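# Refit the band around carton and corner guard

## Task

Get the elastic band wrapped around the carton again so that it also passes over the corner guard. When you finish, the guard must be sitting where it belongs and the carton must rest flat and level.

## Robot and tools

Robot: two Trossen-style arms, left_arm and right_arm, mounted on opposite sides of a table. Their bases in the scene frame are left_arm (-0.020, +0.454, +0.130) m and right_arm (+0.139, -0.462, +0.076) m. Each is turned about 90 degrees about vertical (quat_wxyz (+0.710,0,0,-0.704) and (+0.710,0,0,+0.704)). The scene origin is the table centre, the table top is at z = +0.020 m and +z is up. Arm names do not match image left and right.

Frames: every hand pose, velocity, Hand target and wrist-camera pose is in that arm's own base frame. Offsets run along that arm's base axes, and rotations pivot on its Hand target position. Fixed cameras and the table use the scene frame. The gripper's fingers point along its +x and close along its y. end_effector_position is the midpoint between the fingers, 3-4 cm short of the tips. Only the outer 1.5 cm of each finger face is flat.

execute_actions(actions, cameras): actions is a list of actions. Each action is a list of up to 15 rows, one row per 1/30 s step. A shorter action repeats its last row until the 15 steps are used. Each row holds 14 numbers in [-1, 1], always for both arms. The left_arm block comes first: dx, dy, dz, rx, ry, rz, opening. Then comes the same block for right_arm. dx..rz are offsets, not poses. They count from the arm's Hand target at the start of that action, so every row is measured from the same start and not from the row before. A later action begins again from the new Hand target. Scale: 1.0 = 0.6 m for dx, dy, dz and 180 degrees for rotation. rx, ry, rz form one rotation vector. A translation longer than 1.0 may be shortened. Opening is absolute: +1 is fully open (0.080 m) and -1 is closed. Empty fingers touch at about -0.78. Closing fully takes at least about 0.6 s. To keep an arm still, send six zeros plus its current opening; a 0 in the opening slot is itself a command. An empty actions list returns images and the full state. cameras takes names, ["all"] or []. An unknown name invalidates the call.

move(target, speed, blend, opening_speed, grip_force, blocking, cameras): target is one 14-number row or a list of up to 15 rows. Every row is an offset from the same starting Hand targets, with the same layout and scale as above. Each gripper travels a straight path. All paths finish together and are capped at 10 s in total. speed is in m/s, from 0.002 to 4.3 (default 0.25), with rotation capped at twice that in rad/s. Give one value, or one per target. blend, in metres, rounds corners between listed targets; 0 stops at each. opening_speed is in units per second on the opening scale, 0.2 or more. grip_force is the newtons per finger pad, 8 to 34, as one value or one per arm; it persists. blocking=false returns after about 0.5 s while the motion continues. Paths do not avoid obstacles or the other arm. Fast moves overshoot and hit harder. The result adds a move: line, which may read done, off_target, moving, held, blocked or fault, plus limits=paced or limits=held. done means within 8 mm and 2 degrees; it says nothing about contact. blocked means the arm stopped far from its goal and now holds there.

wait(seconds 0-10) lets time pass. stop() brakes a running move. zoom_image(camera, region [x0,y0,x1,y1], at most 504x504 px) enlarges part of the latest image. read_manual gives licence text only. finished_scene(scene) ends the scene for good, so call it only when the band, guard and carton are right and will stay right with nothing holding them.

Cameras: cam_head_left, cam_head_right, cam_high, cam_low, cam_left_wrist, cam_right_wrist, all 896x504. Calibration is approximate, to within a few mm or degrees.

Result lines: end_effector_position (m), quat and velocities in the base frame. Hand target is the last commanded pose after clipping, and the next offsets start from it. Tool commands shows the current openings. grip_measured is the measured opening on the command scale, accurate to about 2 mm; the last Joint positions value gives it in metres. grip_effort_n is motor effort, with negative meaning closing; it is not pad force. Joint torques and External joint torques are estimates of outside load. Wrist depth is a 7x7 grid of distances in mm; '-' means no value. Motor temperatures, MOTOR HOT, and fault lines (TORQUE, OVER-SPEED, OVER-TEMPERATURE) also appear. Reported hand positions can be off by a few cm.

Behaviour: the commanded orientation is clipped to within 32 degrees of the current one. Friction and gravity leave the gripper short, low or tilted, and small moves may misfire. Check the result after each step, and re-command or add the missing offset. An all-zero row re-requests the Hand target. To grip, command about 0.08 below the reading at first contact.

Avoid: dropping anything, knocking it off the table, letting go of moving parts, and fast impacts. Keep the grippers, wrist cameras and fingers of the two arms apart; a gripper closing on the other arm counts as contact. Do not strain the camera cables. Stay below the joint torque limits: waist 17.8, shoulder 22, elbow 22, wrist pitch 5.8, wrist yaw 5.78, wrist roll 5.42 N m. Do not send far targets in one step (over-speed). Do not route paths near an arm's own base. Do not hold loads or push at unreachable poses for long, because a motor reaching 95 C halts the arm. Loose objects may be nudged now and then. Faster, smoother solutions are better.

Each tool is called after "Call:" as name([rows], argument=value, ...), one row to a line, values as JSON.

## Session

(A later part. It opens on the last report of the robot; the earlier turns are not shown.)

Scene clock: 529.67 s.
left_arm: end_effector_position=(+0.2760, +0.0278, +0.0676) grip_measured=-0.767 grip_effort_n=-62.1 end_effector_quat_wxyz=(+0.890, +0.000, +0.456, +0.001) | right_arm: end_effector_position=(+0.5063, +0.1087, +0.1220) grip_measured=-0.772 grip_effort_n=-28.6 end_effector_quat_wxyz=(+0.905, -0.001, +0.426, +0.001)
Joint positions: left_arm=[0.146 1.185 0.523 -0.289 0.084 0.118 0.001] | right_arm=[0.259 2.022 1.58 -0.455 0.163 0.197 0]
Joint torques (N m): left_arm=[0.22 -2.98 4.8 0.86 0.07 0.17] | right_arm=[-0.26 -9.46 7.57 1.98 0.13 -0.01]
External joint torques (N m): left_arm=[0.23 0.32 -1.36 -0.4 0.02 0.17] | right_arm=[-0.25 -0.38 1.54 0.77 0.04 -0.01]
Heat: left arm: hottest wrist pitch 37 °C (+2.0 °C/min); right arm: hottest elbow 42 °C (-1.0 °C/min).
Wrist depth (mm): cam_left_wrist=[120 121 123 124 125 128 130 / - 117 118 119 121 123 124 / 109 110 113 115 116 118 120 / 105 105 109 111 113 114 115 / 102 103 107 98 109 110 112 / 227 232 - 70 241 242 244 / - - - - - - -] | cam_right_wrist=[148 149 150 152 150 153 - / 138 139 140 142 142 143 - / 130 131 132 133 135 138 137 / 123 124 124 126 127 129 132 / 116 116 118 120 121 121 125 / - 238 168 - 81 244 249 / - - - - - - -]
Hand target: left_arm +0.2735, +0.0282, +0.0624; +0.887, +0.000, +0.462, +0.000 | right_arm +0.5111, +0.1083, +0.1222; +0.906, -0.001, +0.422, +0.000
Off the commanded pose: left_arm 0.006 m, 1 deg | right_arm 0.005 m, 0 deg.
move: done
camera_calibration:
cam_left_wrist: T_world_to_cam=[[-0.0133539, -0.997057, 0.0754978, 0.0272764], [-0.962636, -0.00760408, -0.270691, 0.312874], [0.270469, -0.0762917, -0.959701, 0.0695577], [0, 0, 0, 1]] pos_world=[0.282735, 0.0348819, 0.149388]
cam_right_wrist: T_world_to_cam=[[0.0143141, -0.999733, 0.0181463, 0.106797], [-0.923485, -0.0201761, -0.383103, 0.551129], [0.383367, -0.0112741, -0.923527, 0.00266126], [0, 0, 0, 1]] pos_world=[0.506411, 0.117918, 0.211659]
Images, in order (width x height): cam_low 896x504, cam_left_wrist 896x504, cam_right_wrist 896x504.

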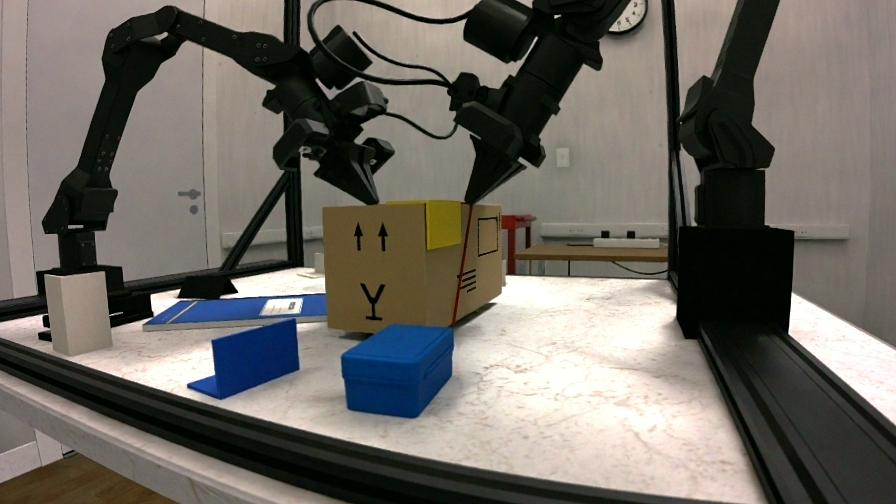

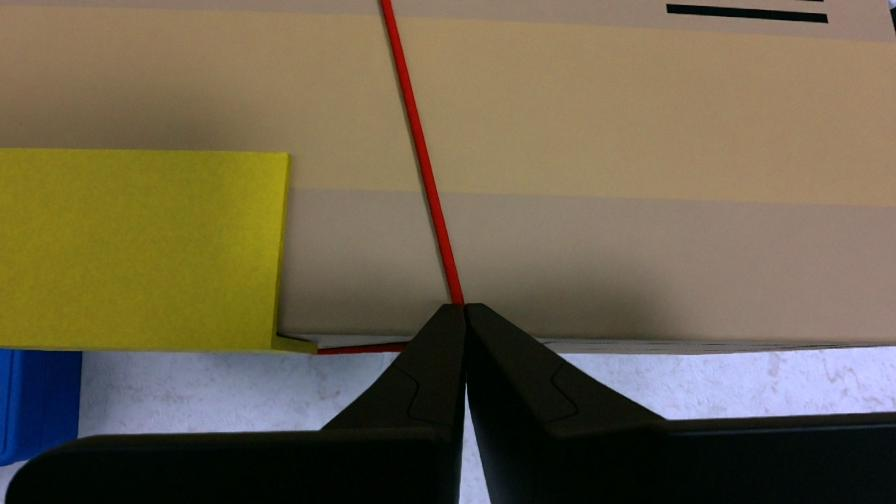

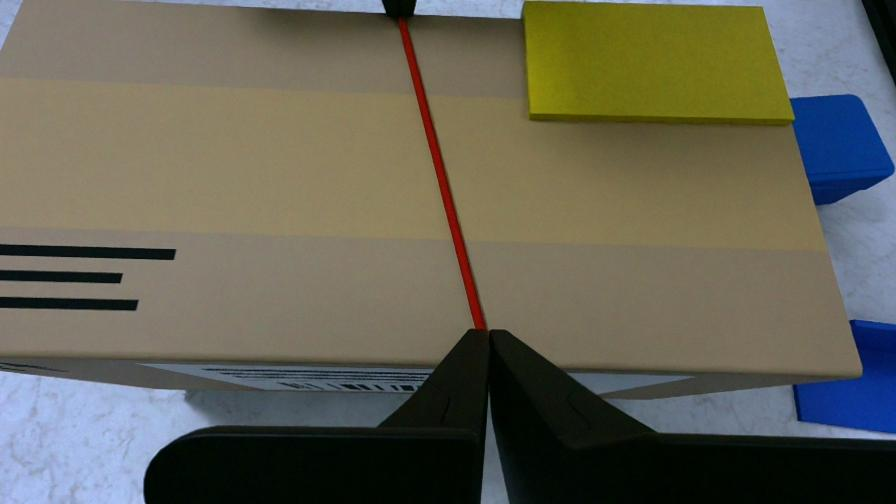

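Call:
move([
  [-0.0039, 0.0017, 0.0055, 0, 0, 0, -1.0, -0.0042, 0, 0.0052, 0, 0, 0, -1.0],
  [-0.0039, 0.0017, 0.0055, 0, 0, 0, -0.45, -0.0042, 0, 0.0052, 0, 0, 0, -0.45],
  [0.003, 0.0017, -0.0043, 0, 0, 0, -0.45, 0.0037, 0, -0.0045, 0, 0, 0, -0.45],
], speed=0.05, cameras=["cam_left_wrist", "cam_right_wrist"])

Call:
zoom_image(camera="cam_left_wrist", region=[380, 240, 560, 380])

Call:
zoom_image(camera="cam_right_wrist", region=[400, 270, 580, 410])

Scene clock: 594.83 s.
left_arm: end_effector_position=(+0.2761, +0.0297, +0.0661) grip_measured=-0.452 grip_effort_n=14.7 end_effector_quat_wxyz=(+0.890, +0.000, +0.457, +0.002) | right_arm: end_effector_position=(+0.5067, +0.1078, +0.1213) grip_measured=-0.453 grip_effort_n=15.1 end_effector_quat_wxyz=(+0.905, -0.002, +0.426, -0.001)
Joint positions: left_arm=[0.153 1.191 0.521 -0.284 0.084 0.123 0.015] | right_arm=[0.258 2.024 1.582 -0.456 0.167 0.197 0.015]
Joint torques (N m): left_arm=[0.04 -1.88 4.8 1.55 0.14 0.12] | right_arm=[-0.34 -8.53 7.79 2.62 -0.06 -0.04]
External joint torques (N m): left_arm=[0.03 1.45 -1.37 0.28 0.1 0.12] | right_arm=[-0.4 0.7 1.68 1.4 -0.14 -0.04]
Motor temperatures (°C): left_arm=[21 27 32 35 27 28] | right_arm=[24 41 46 39 26 28]
Heat: left arm: hottest wrist pitch 35 °C (-2.0 °C/min); right arm: hottest elbow 46 °C (+3.0 °C/min).
Wrist depth (mm): cam_left_wrist=[119 120 121 123 125 127 129 / - 116 117 117 120 121 123 / 108 109 112 114 115 117 118 / 104 105 109 110 112 113 114 / 102 102 106 106 108 110 111 / 226 232 - 93 74 241 243 / - - - 229 - - -] | cam_right_wrist=[147 148 150 152 150 154 - / 138 138 140 144 142 142 311 / 129 130 131 133 135 136 139 / 123 124 124 125 127 129 130 / 115 116 117 119 121 121 125 / 235 125 - 87 92 138 249 / - - - - - - -]
Hand target: left_arm +0.2753, +0.0293, +0.0599; +0.887, +0.000, +0.462, +0.000 | right_arm +0.5134, +0.1083, +0.1196; +0.906, -0.001, +0.422, +0.000
Off the commanded pose: left_arm 0.006 m, 1 deg | right_arm 0.007 m, 1 deg.
move: done
camera_calibration:
cam_left_wrist: T_world_to_cam=[[-0.0111028, -0.997286, 0.0727792, 0.0288515], [-0.963231, -0.00887271, -0.268527, 0.312674], [0.268444, -0.0730846, -0.960519, 0.0687393], [0, 0, 0, 1]] pos_world=[0.283045, 0.0365712, 0.147887]
cam_right_wrist: T_world_to_cam=[[0.0114611, -0.999696, 0.0218199, 0.106877], [-0.924071, -0.0189264, -0.381752, 0.551177], [0.382049, -0.0157879, -0.924007, 0.00312129], [0, 0, 0, 1]] pos_world=[0.506909, 0.117326, 0.210965]
Images, in order (width x height): cam_left_wrist 896x504, cam_right_wrist 896x504.

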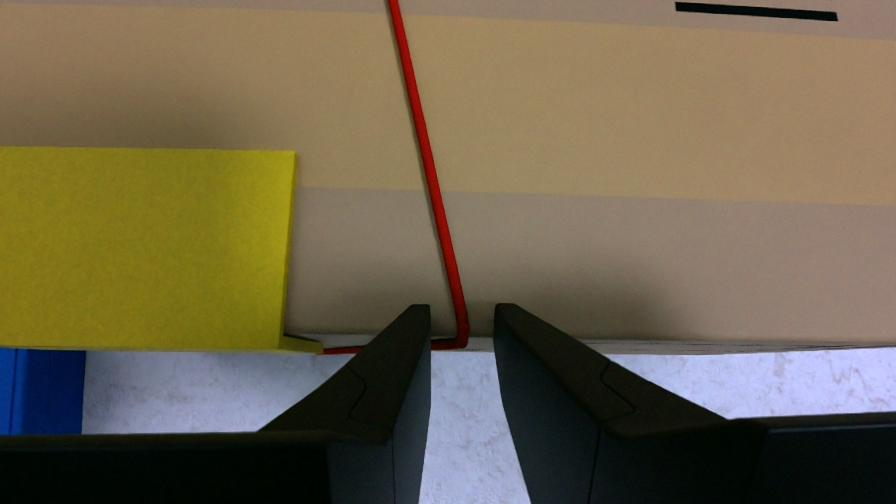

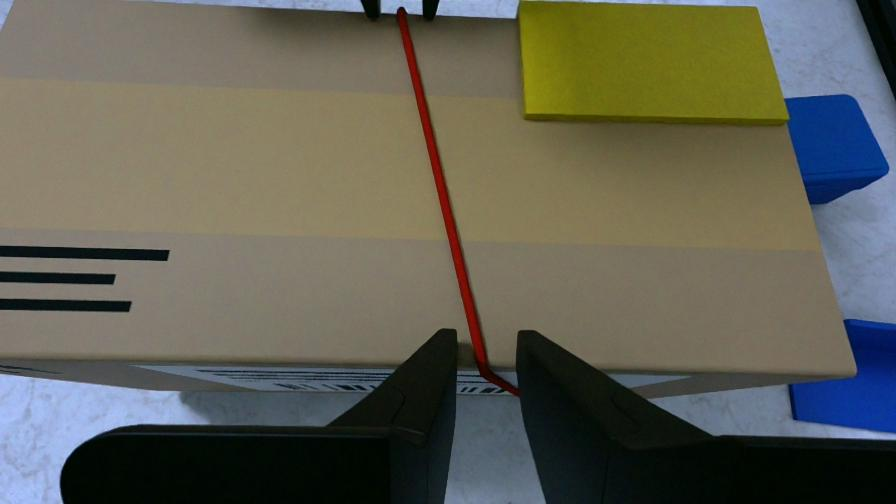

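Scaled by 2.800 from the camera's 896x504 image, which has a finer 1280x720 frame.

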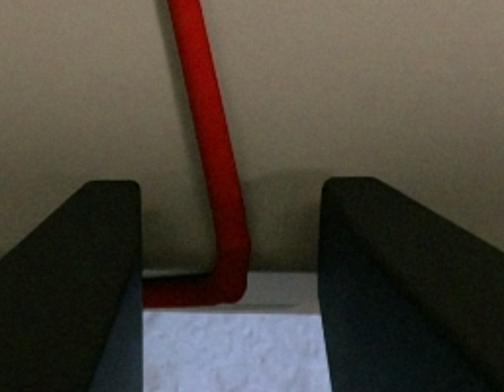

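Scaled by 2.800 from the camera's 896x504 image, which has a finer 1280x720 frame.

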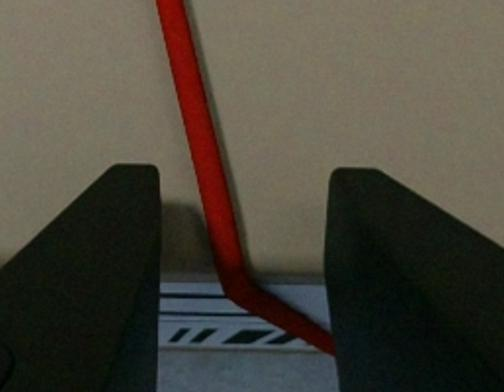

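Call:
move(target=[0.0015, 0, -0.0021, 0, 0, 0, -1.0, 0.0015, 0, -0.0018, 0, 0, 0, -1.0], speed=0.05, opening_speed=1.0, cameras=["cam_left_wrist", "cam_right_wrist"])

Call:
zoom_image(camera="cam_left_wrist", region=[380, 240, 560, 380])

Call:
zoom_image(camera="cam_right_wrist", region=[400, 270, 580, 410])

Scene clock: 610.20 s.
left_arm: end_effector_position=(+0.2774, +0.0291, +0.0666) grip_measured=-0.766 grip_effort_n=-62.6 end_effector_quat_wxyz=(+0.891, +0.000, +0.454, +0.000) | right_arm: end_effector_position=(+0.5104, +0.1092, +0.1220) grip_measured=-0.772 grip_effort_n=-29.5 end_effector_quat_wxyz=(+0.907, +0.000, +0.421, +0.001)
Joint positions: left_arm=[0.153 1.193 0.521 -0.276 0.089 0.123 0.001] | right_arm=[0.257 2.032 1.59 -0.444 0.162 0.197 0]
Joint torques (N m): left_arm=[-0.03 -1.27 4.65 1.61 -0.04 0.1] | right_arm=[-0.35 -9.03 7.23 1.82 0.08 -0.03]
External joint torques (N m): left_arm=[-0.05 2.06 -1.51 0.34 -0.09 0.1] | right_arm=[-0.36 0.2 1.14 0.59 0 -0.03]
Motor temperatures (°C): left_arm=[21 27 32 40 27 28] | right_arm=[24 39 47 41 25 28]
Heat: left arm: hottest wrist pitch 40 °C (+4.1 °C/min); right arm: hottest elbow 47 °C (+3.0 °C/min).
Wrist depth (mm): cam_left_wrist=[120 122 123 125 126 129 130 / 117 118 119 120 122 123 125 / 109 109 114 115 117 119 120 / 105 106 109 111 113 114 116 / 102 102 106 98 109 110 112 / 228 231 - 70 - 242 244 / - - - - - - -] | cam_right_wrist=[149 151 151 153 152 153 348 / 140 141 143 145 143 143 - / 131 132 133 134 136 138 137 / 124 125 125 126 127 129 129 / 117 117 118 120 122 121 125 / 236 175 114 - 81 130 123 / - - - - - - -]
Hand target: left_arm +0.2762, +0.0293, +0.0587; +0.887, +0.000, +0.462, +0.000 | right_arm +0.5142, +0.1084, +0.1186; +0.906, -0.001, +0.422, +0.000
Off the commanded pose: left_arm 0.008 m, 1 deg | right_arm 0.005 m, 0 deg.
move: done
camera_calibration:
cam_left_wrist: T_world_to_cam=[[-0.0143656, -0.997022, 0.0757632, 0.0289109], [-0.961561, -0.00700455, -0.274501, 0.313897], [0.274214, -0.0767943, -0.958598, 0.0671922], [0, 0, 0, 1]] pos_world=[0.283822, 0.0361835, 0.148385]
cam_right_wrist: T_world_to_cam=[[0.0135946, -0.999785, 0.0156776, 0.107944], [-0.919773, -0.0186537, -0.392006, 0.553886], [0.392214, -0.00909068, -0.919829, -0.0041152], [0, 0, 0, 1]] pos_world=[0.509596, 0.118215, 0.211649]
Images, in order (width x height): cam_left_wrist 896x504, cam_right_wrist 896x504.

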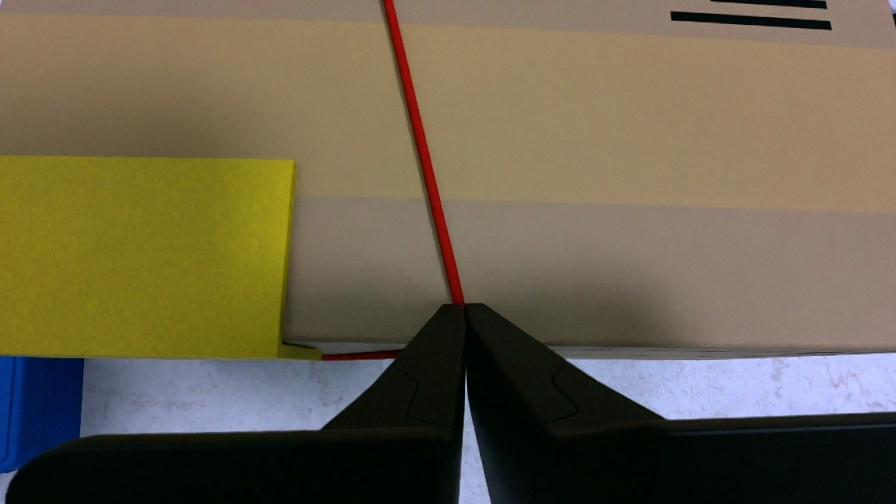

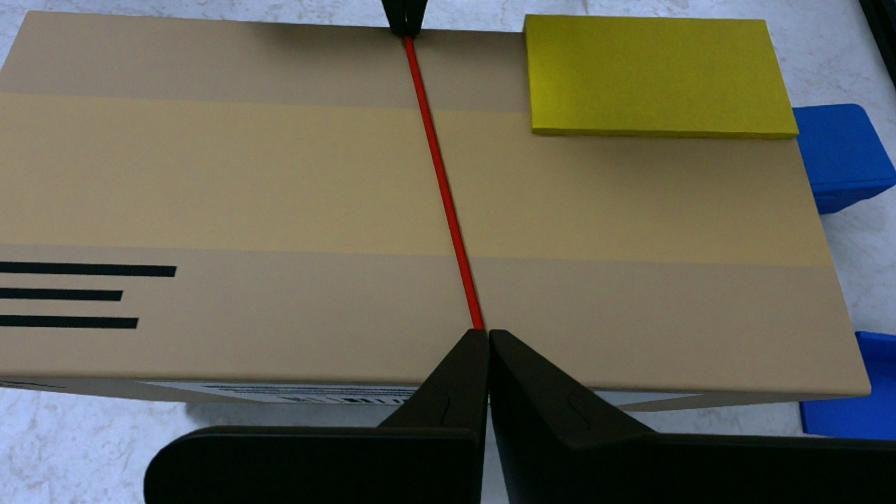

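Scaled by 2.800 from the camera's 896x504 image, which has a finer 1280x720 frame.

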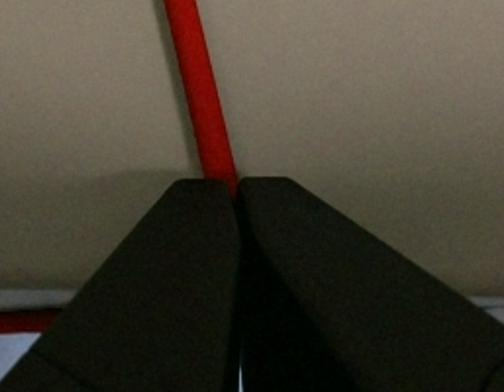

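Scaled by 2.800 from the camera's 896x504 image, which has a finer 1280x720 frame.

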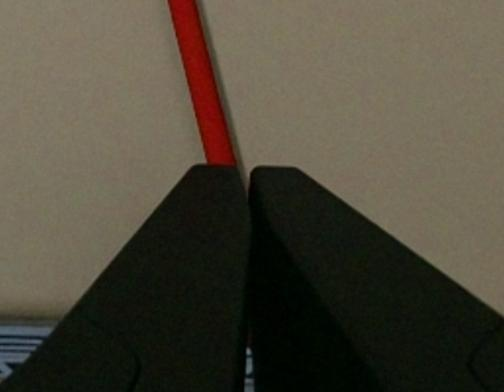

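Call:
move(target=[-0.0097, 0, 0.0135, 0, 0, 0, -1.0, -0.0105, 0, 0.0129, 0, 0, 0, -1.0], speed=0.06, cameras=["cam_left_wrist", "cam_right_wrist"])

Scene clock: 621.50 s.
left_arm: end_effector_position=(+0.2727, +0.0294, +0.0667) grip_measured=-0.767 grip_effort_n=-63.0 end_effector_quat_wxyz=(+0.888, -0.002, +0.460, +0.001) | right_arm: end_effector_position=(+0.5095, +0.1088, +0.1215) grip_measured=-0.773 grip_effort_n=-29.1 end_effector_quat_wxyz=(+0.906, -0.001, +0.423, +0.001)
Joint positions: left_arm=[0.156 1.178 0.521 -0.305 0.089 0.123 0.001] | right_arm=[0.257 2.031 1.59 -0.449 0.163 0.197 0]
Joint torques (N m): left_arm=[0.01 -5.05 5.54 0.1 0.04 0.2] | right_arm=[-0.01 -12.66 5.95 0.78 0.15 0.04]
External joint torques (N m): left_arm=[0 -1.81 -0.63 -1.16 -0.01 0.2] | right_arm=[0.06 -3.5 -0.06 -0.42 0.06 0.04]
Heat: left arm: hottest wrist pitch 42 °C (+7.1 °C/min); right arm: hottest elbow 44 °C (-1.0 °C/min).
Wrist depth (mm): cam_left_wrist=[119 119 121 123 124 126 128 / - 116 117 117 120 121 123 / 107 109 112 114 115 117 119 / 104 105 108 110 112 113 115 / 219 103 107 98 110 111 112 / 227 232 - 70 240 242 244 / - - - - - - -] | cam_right_wrist=[149 150 152 152 150 152 343 / 140 141 142 143 142 143 266 / 130 132 132 134 136 138 255 / 124 125 125 126 127 129 131 / 115 116 118 120 122 121 124 / 237 197 181 - 80 134 246 / - - - - - - -]
Hand target: left_arm +0.2704, +0.0293, +0.0667; +0.887, +0.000, +0.462, +0.000 | right_arm +0.5079, +0.1083, +0.1263; +0.906, -0.001, +0.422, +0.000
Off the commanded pose: left_arm 0.002 m, 0 deg | right_arm 0.005 m, 0 deg.
move: done
camera_calibration:
cam_left_wrist: T_world_to_cam=[[-0.00978725, -0.996905, 0.0780016, 0.027741], [-0.965375, -0.0109156, -0.260638, 0.30955], [0.260683, -0.0778517, -0.96228, 0.0726201], [0, 0, 0, 1]] pos_world=[0.280172, 0.0366877, 0.148398]
cam_right_wrist: T_world_to_cam=[[0.0131344, -0.999761, 0.017448, 0.107617], [-0.921601, -0.0188735, -0.38768, 0.553369], [0.387917, -0.0109882, -0.921629, -0.00162472], [0, 0, 0, 1]] pos_world=[0.509202, 0.118018, 0.211155]
Images, in order (width x height): cam_left_wrist 896x504, cam_right_wrist 896x504.

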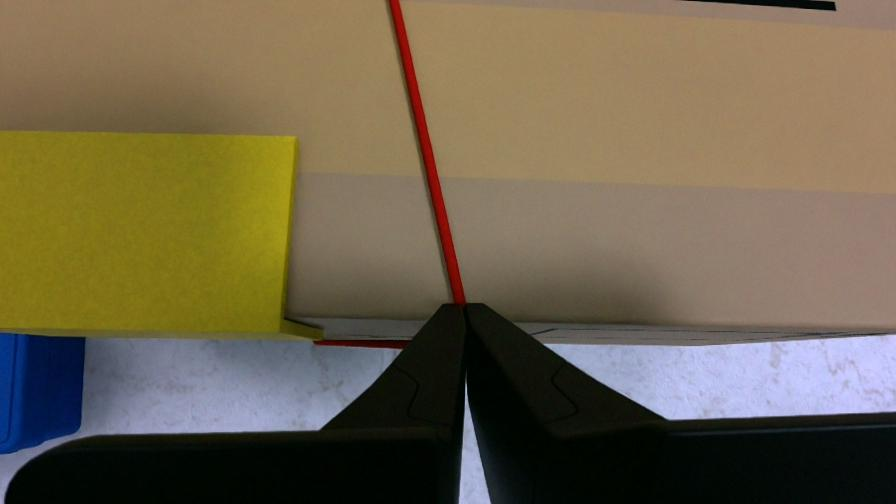

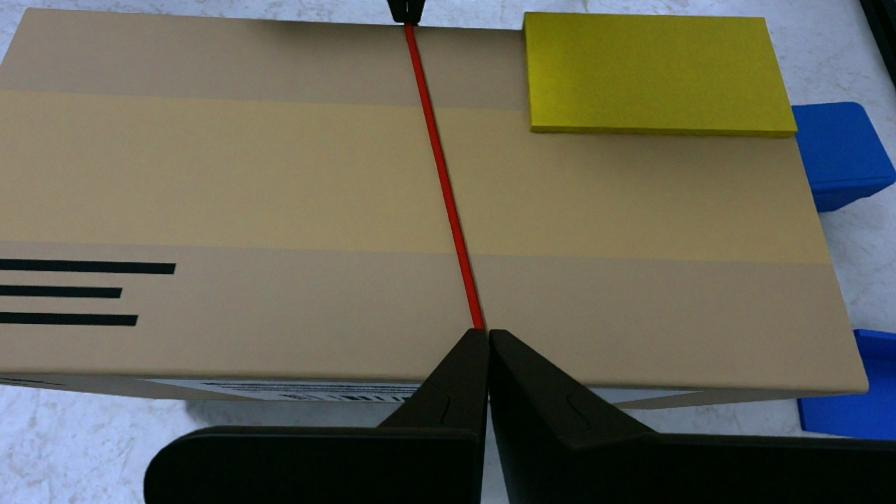

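Call:
move(target=[-0.0078, 0, 0.0108, 0, 0, 0, -1.0, -0.0084, 0, 0.0103, 0, 0, 0, -1.0], speed=0.06, cameras=["cam_left_wrist", "cam_right_wrist", "cam_low"])

Scene clock: 633.07 s.
left_arm: end_effector_position=(+0.2654, +0.0294, +0.0693) grip_measured=-0.767 grip_effort_n=-63.0 end_effector_quat_wxyz=(+0.885, -0.002, +0.466, +0.002) | right_arm: end_effector_position=(+0.5065, +0.1080, +0.1233) grip_measured=-0.773 grip_effort_n=-26.7 end_effector_quat_wxyz=(+0.904, -0.002, +0.427, +0.000)
Joint positions: left_arm=[0.161 1.144 0.521 -0.352 0.089 0.127 0.001] | right_arm=[0.257 2.023 1.59 -0.467 0.163 0.197 0]
Joint torques (N m): left_arm=[0 -5.26 6.45 0.19 0.13 0.21] | right_arm=[0.26 -14.45 4.97 1 0.23 0.12]
External joint torques (N m): left_arm=[0 -2.2 0.25 -1.04 0.08 0.2] | right_arm=[0.33 -5.18 -1.18 -0.23 0.14 0.11]
Motor temperatures (°C): left_arm=[21 27 32 39 27 28] | right_arm=[24 44 43 39 25 27]
Heat: left arm: hottest wrist pitch 39 °C (+4.1 °C/min); right arm: hottest shoulder 44 °C (+3.0 °C/min).
Wrist depth (mm): cam_left_wrist=[119 120 122 124 125 128 129 / 112 113 118 119 121 123 125 / 109 110 114 116 117 119 120 / 106 106 110 112 114 115 116 / 231 236 221 90 222 248 252 / 229 233 - 70 244 245 247 / - - - - - - -] | cam_right_wrist=[147 149 150 150 150 153 - / 138 139 140 142 141 143 330 / 129 131 132 133 135 138 138 / 123 124 124 125 127 130 129 / 116 116 118 120 121 121 125 / 240 180 168 - 79 138 - / - - - - - - -]
Hand target: left_arm +0.2657, +0.0293, +0.0732; +0.887, +0.000, +0.462, +0.000 | right_arm +0.5029, +0.1083, +0.1325; +0.906, -0.001, +0.422, +0.000
Off the commanded pose: left_arm 0.004 m, 1 deg | right_arm 0.010 m, 1 deg.
move: off_target (right_arm)
camera_calibration:
cam_left_wrist: T_world_to_cam=[[-0.00745496, -0.996907, 0.0782394, 0.0269015], [-0.96871, -0.0122113, -0.247896, 0.303326], [0.248084, -0.0776393, -0.965622, 0.0806926], [0, 0, 0, 1]] pos_world=[0.274017, 0.0367872, 0.151007]
cam_right_wrist: T_world_to_cam=[[0.0133138, -0.999717, 0.0197066, 0.106442], [-0.925028, -0.0197975, -0.379383, 0.55203], [0.379666, -0.0131782, -0.92503, 0.00608731], [0, 0, 0, 1]] pos_world=[0.506915, 0.117421, 0.212964]
Images, in order (width x height): cam_low 896x504, cam_left_wrist 896x504, cam_right_wrist 896x504.

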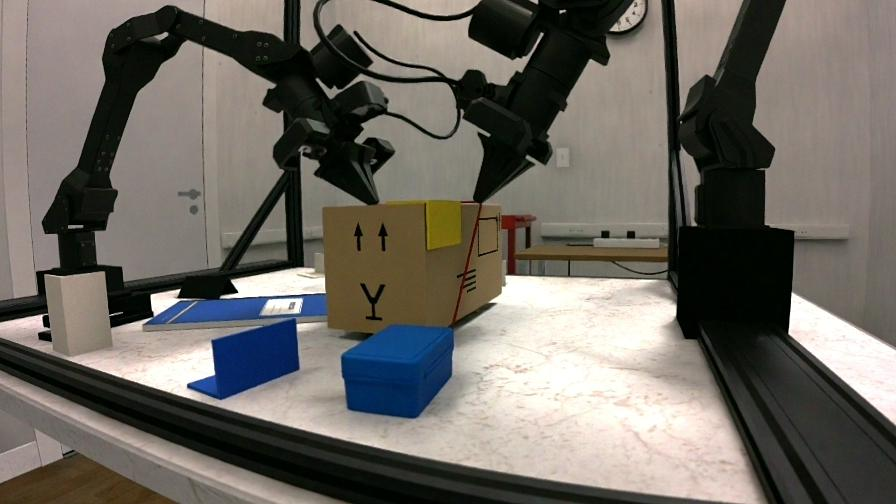

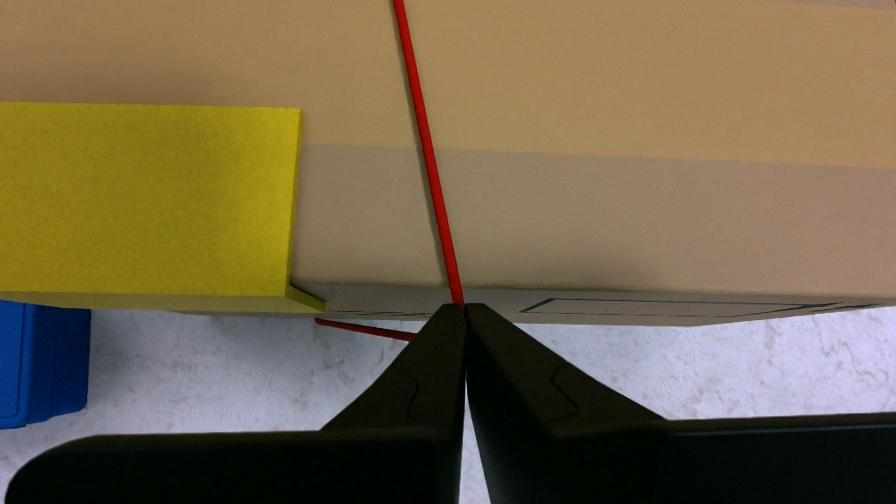

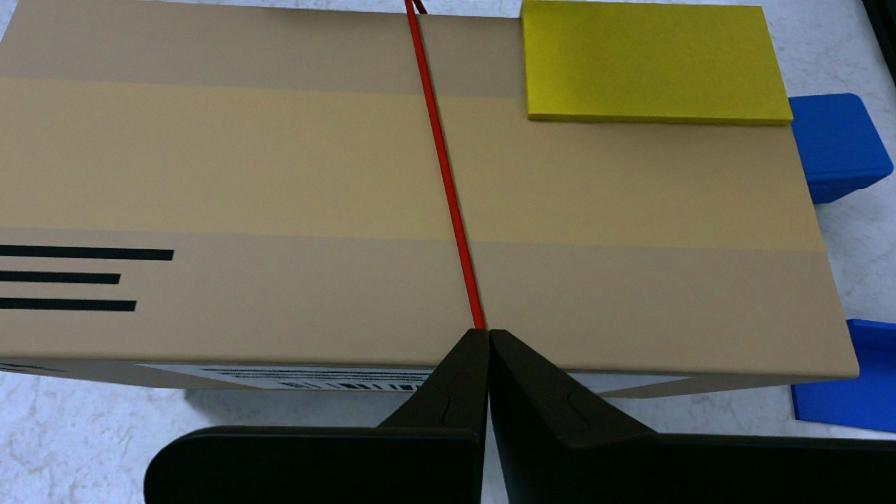

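Call:
move([
  [-0.001, 0, 0.0267, 0, 0, 0, -1.0, 0, 0, 0.0067, 0, 0, 0, -1.0],
  [-0.001, 0.1, 0.0267, 0, 0, 0, -1.0, 0, -0.06, 0.0067, 0, 0, 0, -1.0],
], speed=0.08, blend=[0.004, 0], cameras=["all"])

Scene clock: 685.43 s.
left_arm: end_effector_position=(+0.2632, +0.0870, +0.0858) grip_measured=-0.767 grip_effort_n=-63.0 end_effector_quat_wxyz=(+0.886, -0.001, +0.464, +0.000) | right_arm: end_effector_position=(+0.5057, +0.0729, +0.1243) grip_measured=-0.773 grip_effort_n=-24.9 end_effector_quat_wxyz=(+0.902, -0.002, +0.432, -0.002)
Joint positions: left_arm=[0.456 1.197 0.625 -0.443 0.254 0.382 0.001] | right_arm=[0.178 1.995 1.557 -0.464 0.117 0.137 0]
Joint torques (N m): left_arm=[0.53 -3.74 7.41 0.2 0.27 0.21] | right_arm=[-0.27 -15.03 4.83 1.52 -0.09 -0.05]
External joint torques (N m): left_arm=[0.53 -0.27 1.17 -0.98 0.12 0.21] | right_arm=[-0.34 -5.96 -1.29 0.31 -0.15 -0.05]
Motor temperatures (°C): left_arm=[21 28 35 34 27 27] | right_arm=[24 48 39 36 25 27]
Heat: left arm: hottest elbow 35 °C (+3.0 °C/min); right arm: hottest shoulder 48 °C (+6.1 °C/min).
Wrist depth (mm): cam_left_wrist=[283 285 139 142 144 147 149 / 273 271 135 137 139 141 144 / 265 258 128 129 135 137 138 / 258 124 124 125 130 132 135 / 213 229 254 90 262 265 270 / 207 225 - 70 258 260 265 / - - - - - - -] | cam_right_wrist=[147 147 150 146 149 337 328 / 137 138 140 140 141 - 319 / 129 130 131 133 134 137 296 / 123 124 124 125 127 - 283 / 116 116 118 119 121 121 259 / 237 212 202 - 80 251 252 / - - - - - - -]
Hand target: left_arm +0.2650, +0.0893, +0.0891; +0.887, +0.000, +0.462, +0.000 | right_arm +0.5029, +0.0724, +0.1366; +0.907, -0.001, +0.422, +0.000
Off the commanded pose: left_arm 0.005 m, 0 deg | right_arm 0.013 m, 1 deg.
move: off_target (right_arm); blend cut to 0 m at target 1
camera_calibration:
cam_left_wrist: T_world_to_cam=[[-0.0128375, -0.996913, 0.0774592, 0.0844159], [-0.967689, -0.00712254, -0.252046, 0.30559], [0.251819, -0.0781921, -0.96461, 0.100475], [0, 0, 0, 1]] pos_world=[0.271498, 0.0941882, 0.167403]
cam_right_wrist: T_world_to_cam=[[0.00897869, -0.999696, 0.0229704, 0.0730391], [-0.92877, -0.0168496, -0.370273, 0.551491], [0.370547, -0.0180097, -0.928639, 0.0122227], [0, 0, 0, 1]] pos_world=[0.507024, 0.0825294, 0.213875]

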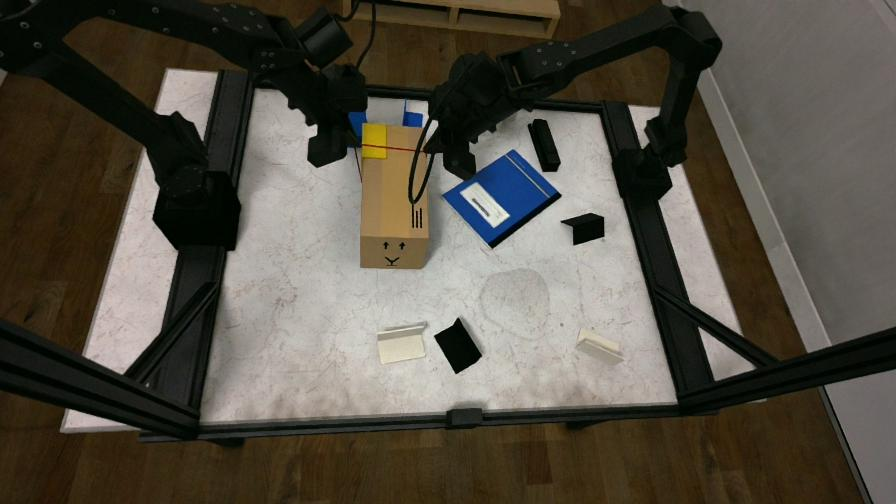

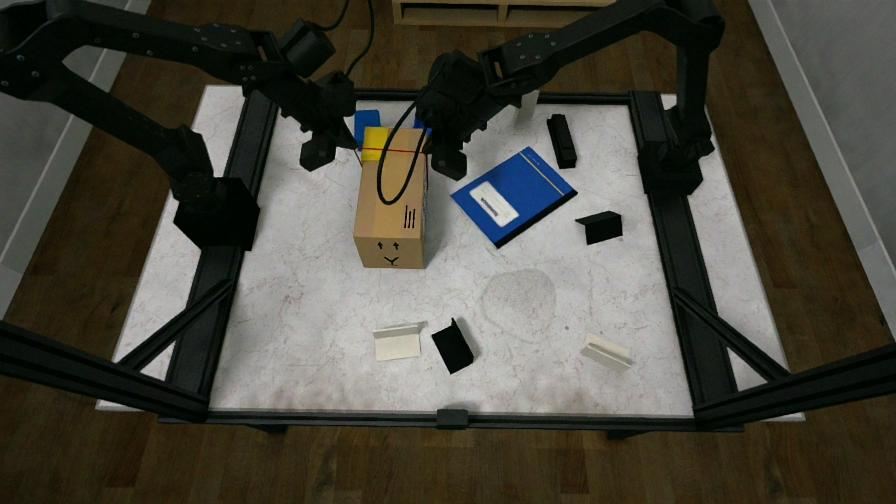

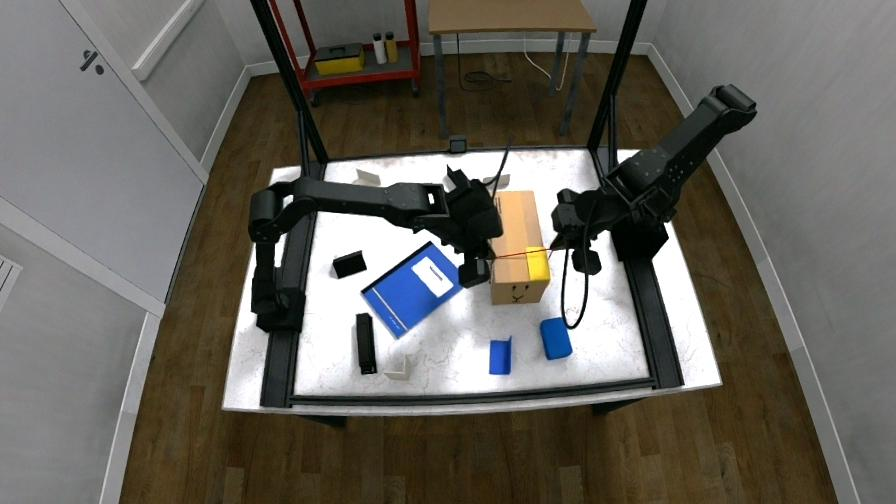

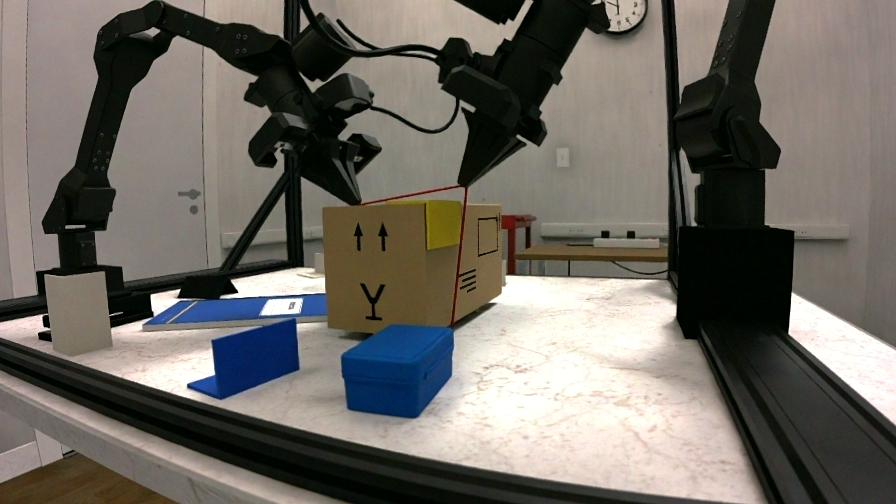

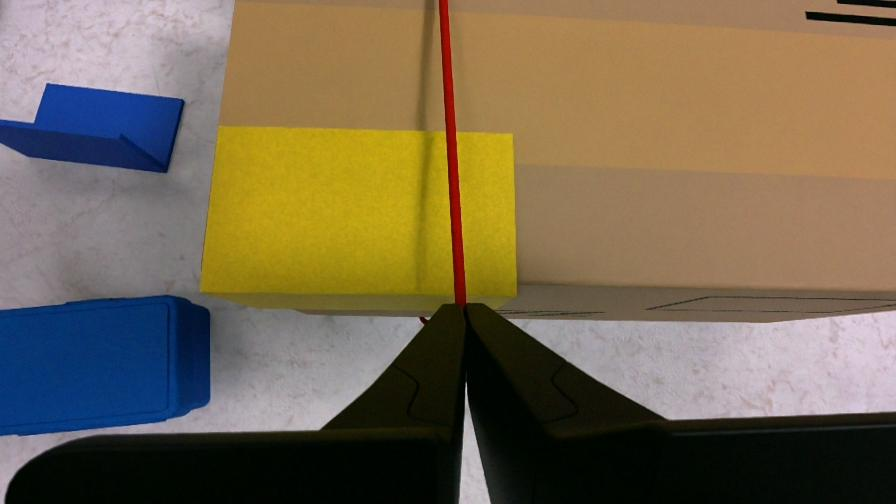

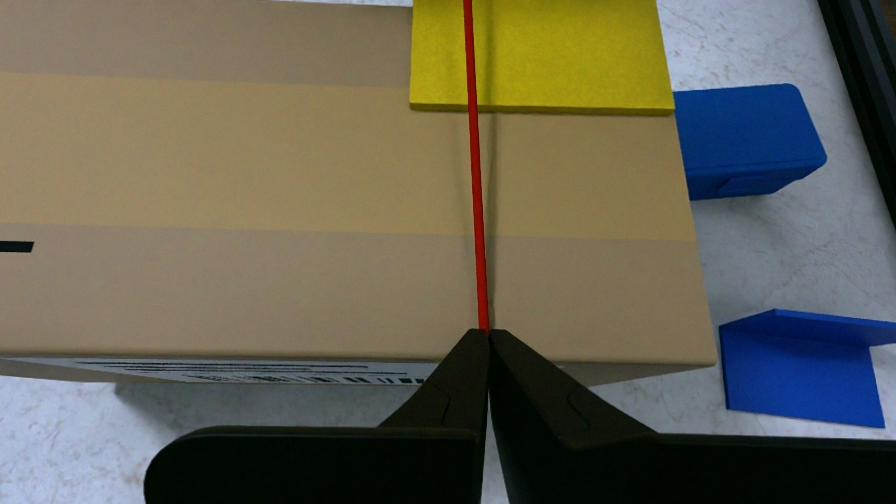

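Call:
move(target=[0.0083, 0.0062, -0.0285, 0, 0, 0, -1.0, 0.004, -0.0017, -0.008, 0, 0, 0, -1.0], speed=0.05, cameras=["cam_left_wrist", "cam_right_wrist", "cam_low"])

Scene clock: 718.17 s.
left_arm: end_effector_position=(+0.2732, +0.0930, +0.0769) grip_measured=-0.767 grip_effort_n=-63.0 end_effector_quat_wxyz=(+0.890, +0.003, +0.456, +0.002) | right_arm: end_effector_position=(+0.5063, +0.0725, +0.1236) grip_measured=-0.773 grip_effort_n=-24.9 end_effector_quat_wxyz=(+0.903, -0.003, +0.430, -0.001)
Joint positions: left_arm=[0.461 1.255 0.614 -0.356 0.257 0.387 0.001] | right_arm=[0.176 1.995 1.552 -0.455 0.115 0.134 0]
Joint torques (N m): left_arm=[0.53 -3.82 4.77 0.6 0.27 0.19] | right_arm=[-0.33 -13.6 5.05 1.95 -0.1 -0.07]
External joint torques (N m): left_arm=[0.53 -0.05 -1.36 -0.6 0.13 0.19] | right_arm=[-0.43 -4.61 -1.03 0.73 -0.15 -0.07]
Motor temperatures (°C): left_arm=[21 27 40 33 27 27] | right_arm=[24 50 39 37 25 27]
Heat: left arm: hottest elbow 40 °C (+6.1 °C/min); right arm: hottest shoulder 50 °C (+5.1 °C/min). Fold the right arm in close to its base, or ease its load, before you think long.
Wrist depth (mm): cam_left_wrist=[280 282 131 133 135 138 140 / 265 266 126 129 130 132 134 / 257 258 119 121 126 127 129 / 252 250 115 116 121 123 124 / 243 206 113 98 119 122 122 / 199 208 - 70 250 253 254 / - - - - - - -] | cam_right_wrist=[147 147 149 147 149 - 332 / 137 138 140 139 140 259 311 / 129 130 132 133 134 135 296 / 123 124 124 125 126 131 - / 116 116 118 119 121 122 239 / - 197 194 - 81 247 251 / - - - - - - -]
Hand target: left_arm +0.2701, +0.0931, +0.0721; +0.887, +0.000, +0.462, +0.000 | right_arm +0.5053, +0.0712, +0.1317; +0.906, -0.001, +0.422, +0.000
Off the commanded pose: left_arm 0.006 m, 1 deg | right_arm 0.008 m, 1 deg.
MOTOR HOT: joint 2 (shoulder) of the right arm reports 50 °C; the controller stops that arm at 95 °C. To cool a motor, set the load down, stop pushing, or move to a pose that needs little force.
move: done
camera_calibration:
cam_left_wrist: T_world_to_cam=[[-0.014634, -0.997521, 0.068838, 0.0924819], [-0.9631, -0.00444171, -0.269105, 0.312878], [0.268744, -0.070236, -0.960648, 0.0842681], [0, 0, 0, 1]] pos_world=[0.28004, 0.0995609, 0.158783]
cam_right_wrist: T_world_to_cam=[[0.0108333, -0.999696, 0.0221529, 0.0718824], [-0.927339, -0.0183319, -0.373773, 0.551586], [0.374065, -0.016494, -0.927256, 0.00937829], [0, 0, 0, 1]] pos_world=[0.507221, 0.0821269, 0.213271]
Images, in order (width x height): cam_low 896x504, cam_left_wrist 896x504, cam_right_wrist 896x504.

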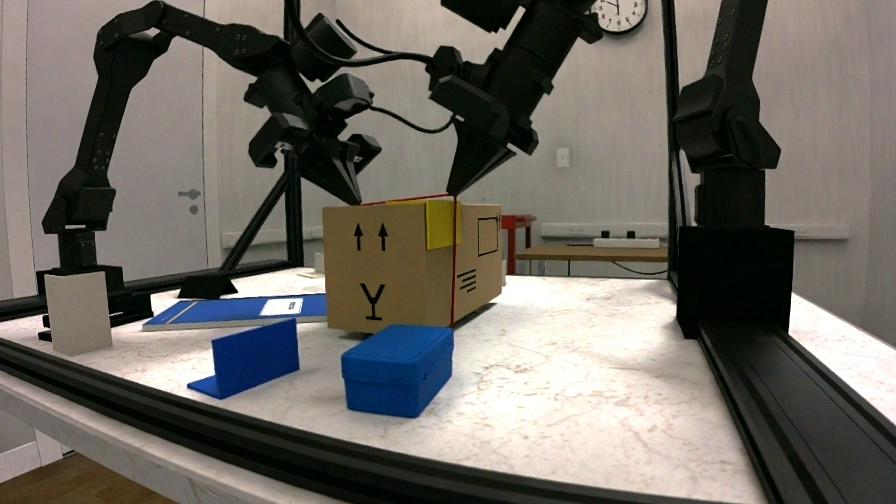

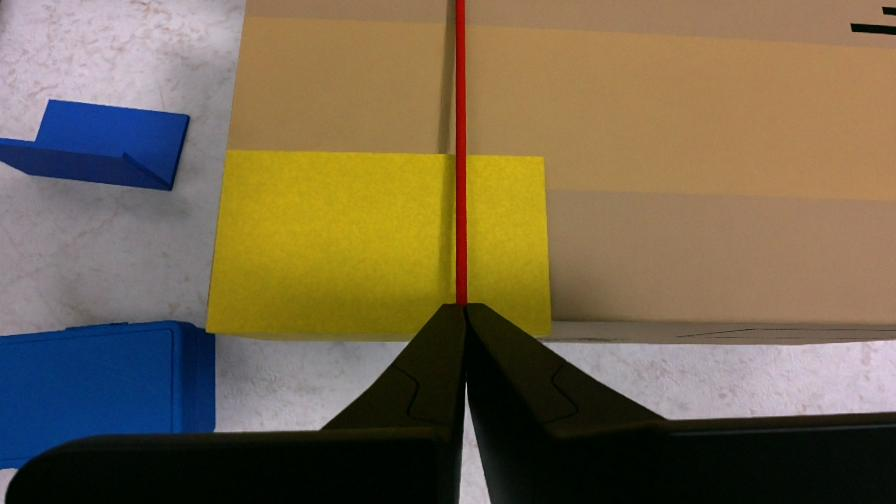

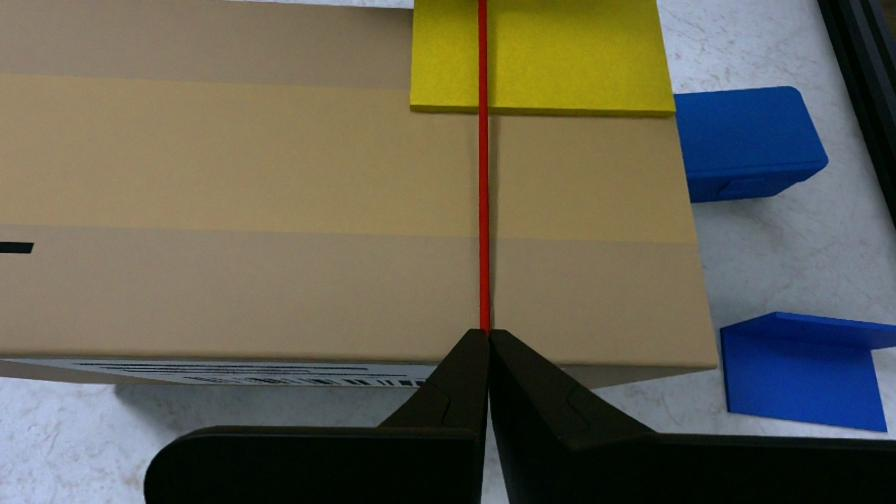

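Call:
move([
  [0.0003, -0.0003, -0.0092, 0, 0, 0, -1.0, 0.0033, 0, -0.0067, 0, 0, 0, -1.0],
  [0.0003, -0.0003, -0.0092, 0, 0, 0, -0.5, 0.0033, 0, -0.0067, 0, 0, 0, -1.0],
], speed=0.05, opening_speed=0.4, cameras=["cam_left_wrist", "cam_right_wrist", "cam_low"])

Scene clock: 735.20 s.
left_arm: end_effector_position=(+0.2733, +0.0931, +0.0714) grip_measured=-0.503 grip_effort_n=15.1 end_effector_quat_wxyz=(+0.890, +0.003, +0.456, +0.002) | right_arm: end_effector_position=(+0.5069, +0.0725, +0.1235) grip_measured=-0.773 grip_effort_n=-24.9 end_effector_quat_wxyz=(+0.904, -0.002, +0.428, -0.001)
Joint positions: left_arm=[0.462 1.267 0.597 -0.327 0.258 0.387 0.012] | right_arm=[0.176 1.995 1.549 -0.447 0.115 0.133 0]
Joint torques (N m): left_arm=[0.37 -3.74 4.79 0.57 0.24 0.17] | right_arm=[-0.35 -12.25 5.25 2.28 -0.09 -0.04]
External joint torques (N m): left_arm=[0.37 0.06 -1.29 -0.62 0.09 0.17] | right_arm=[-0.38 -3.21 -0.84 1.06 -0.15 -0.04]
Heat: left arm: hottest elbow 38 °C (+3.0 °C/min); right arm: hottest shoulder 50 °C (+4.1 °C/min). Fold the right arm in close to its base, or ease its load, before you think long.
Wrist depth (mm): cam_left_wrist=[276 277 126 128 129 132 134 / 261 261 121 123 125 126 129 / - 229 113 115 120 122 124 / 246 110 110 111 115 118 119 / 239 201 107 106 113 181 176 / 194 198 - 82 72 247 250 / - - - 230 - - -] | cam_right_wrist=[147 148 150 148 149 337 335 / 138 139 140 139 141 144 303 / 129 130 131 133 134 250 - / 123 124 124 125 127 273 277 / 116 116 117 119 121 121 259 / 235 184 176 - 81 246 250 / - - - - - - -]
Hand target: left_arm +0.2702, +0.0928, +0.0665; +0.887, +0.000, +0.462, +0.000 | right_arm +0.5073, +0.0713, +0.1277; +0.907, -0.001, +0.422, +0.000
Off the commanded pose: left_arm 0.006 m, 1 deg | right_arm 0.004 m, 1 deg.
MOTOR HOT: still on. Joint 2 (shoulder) of the right arm reports 50 °C.
move: done
camera_calibration:
cam_left_wrist: T_world_to_cam=[[-0.0145681, -0.997527, 0.0687551, 0.0929548], [-0.962879, -0.00454072, -0.269896, 0.311464], [0.269541, -0.0701347, -0.960431, 0.0787251], [0, 0, 0, 1]] pos_world=[0.280037, 0.0996606, 0.153282]
cam_right_wrist: T_world_to_cam=[[0.0112068, -0.999705, 0.0215357, 0.071723], [-0.925509, -0.0185239, -0.378273, 0.551864], [0.378561, -0.0156923, -0.925443, 0.00643637], [0, 0, 0, 1]] pos_world=[0.507514, 0.0820255, 0.213167]
Images, in order (width x height): cam_low 896x504, cam_left_wrist 896x504, cam_right_wrist 896x504.

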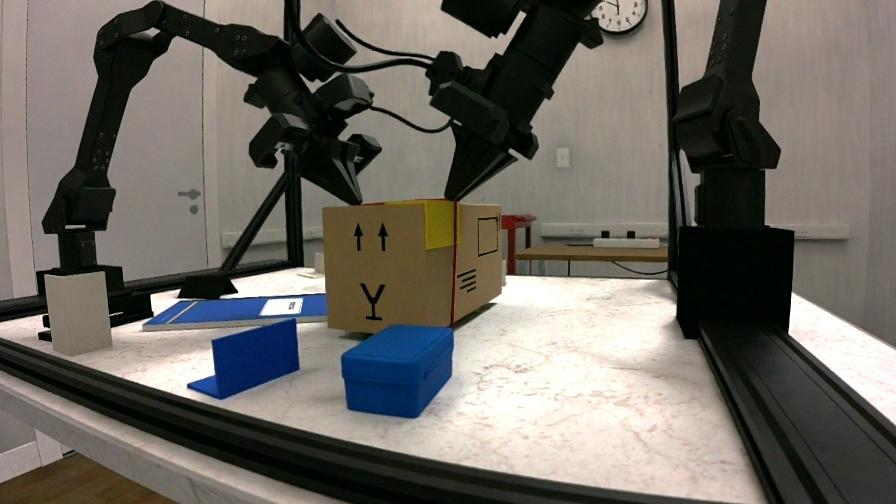

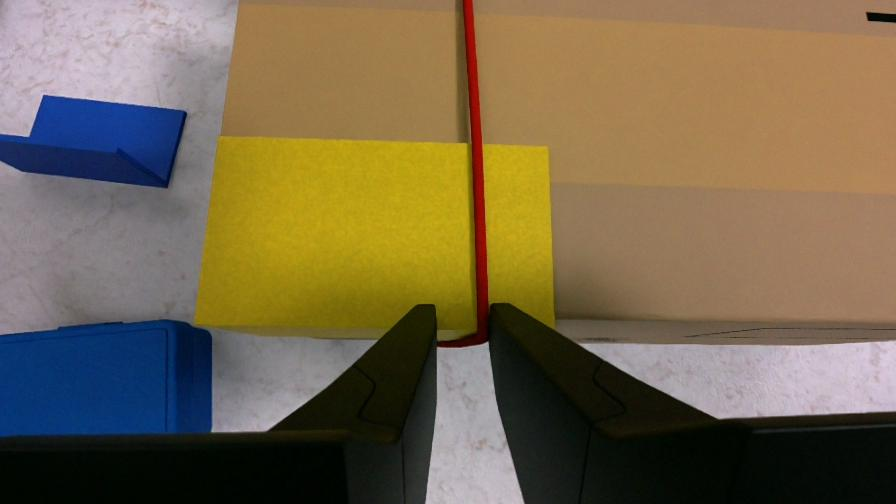

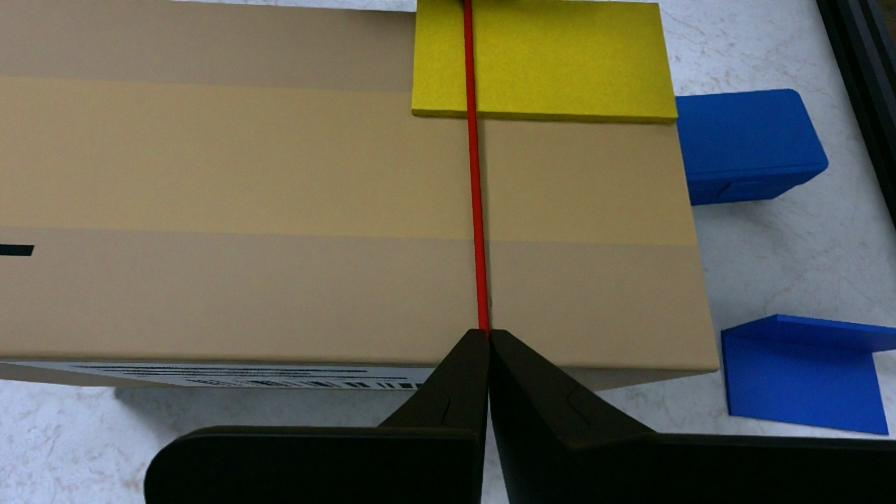

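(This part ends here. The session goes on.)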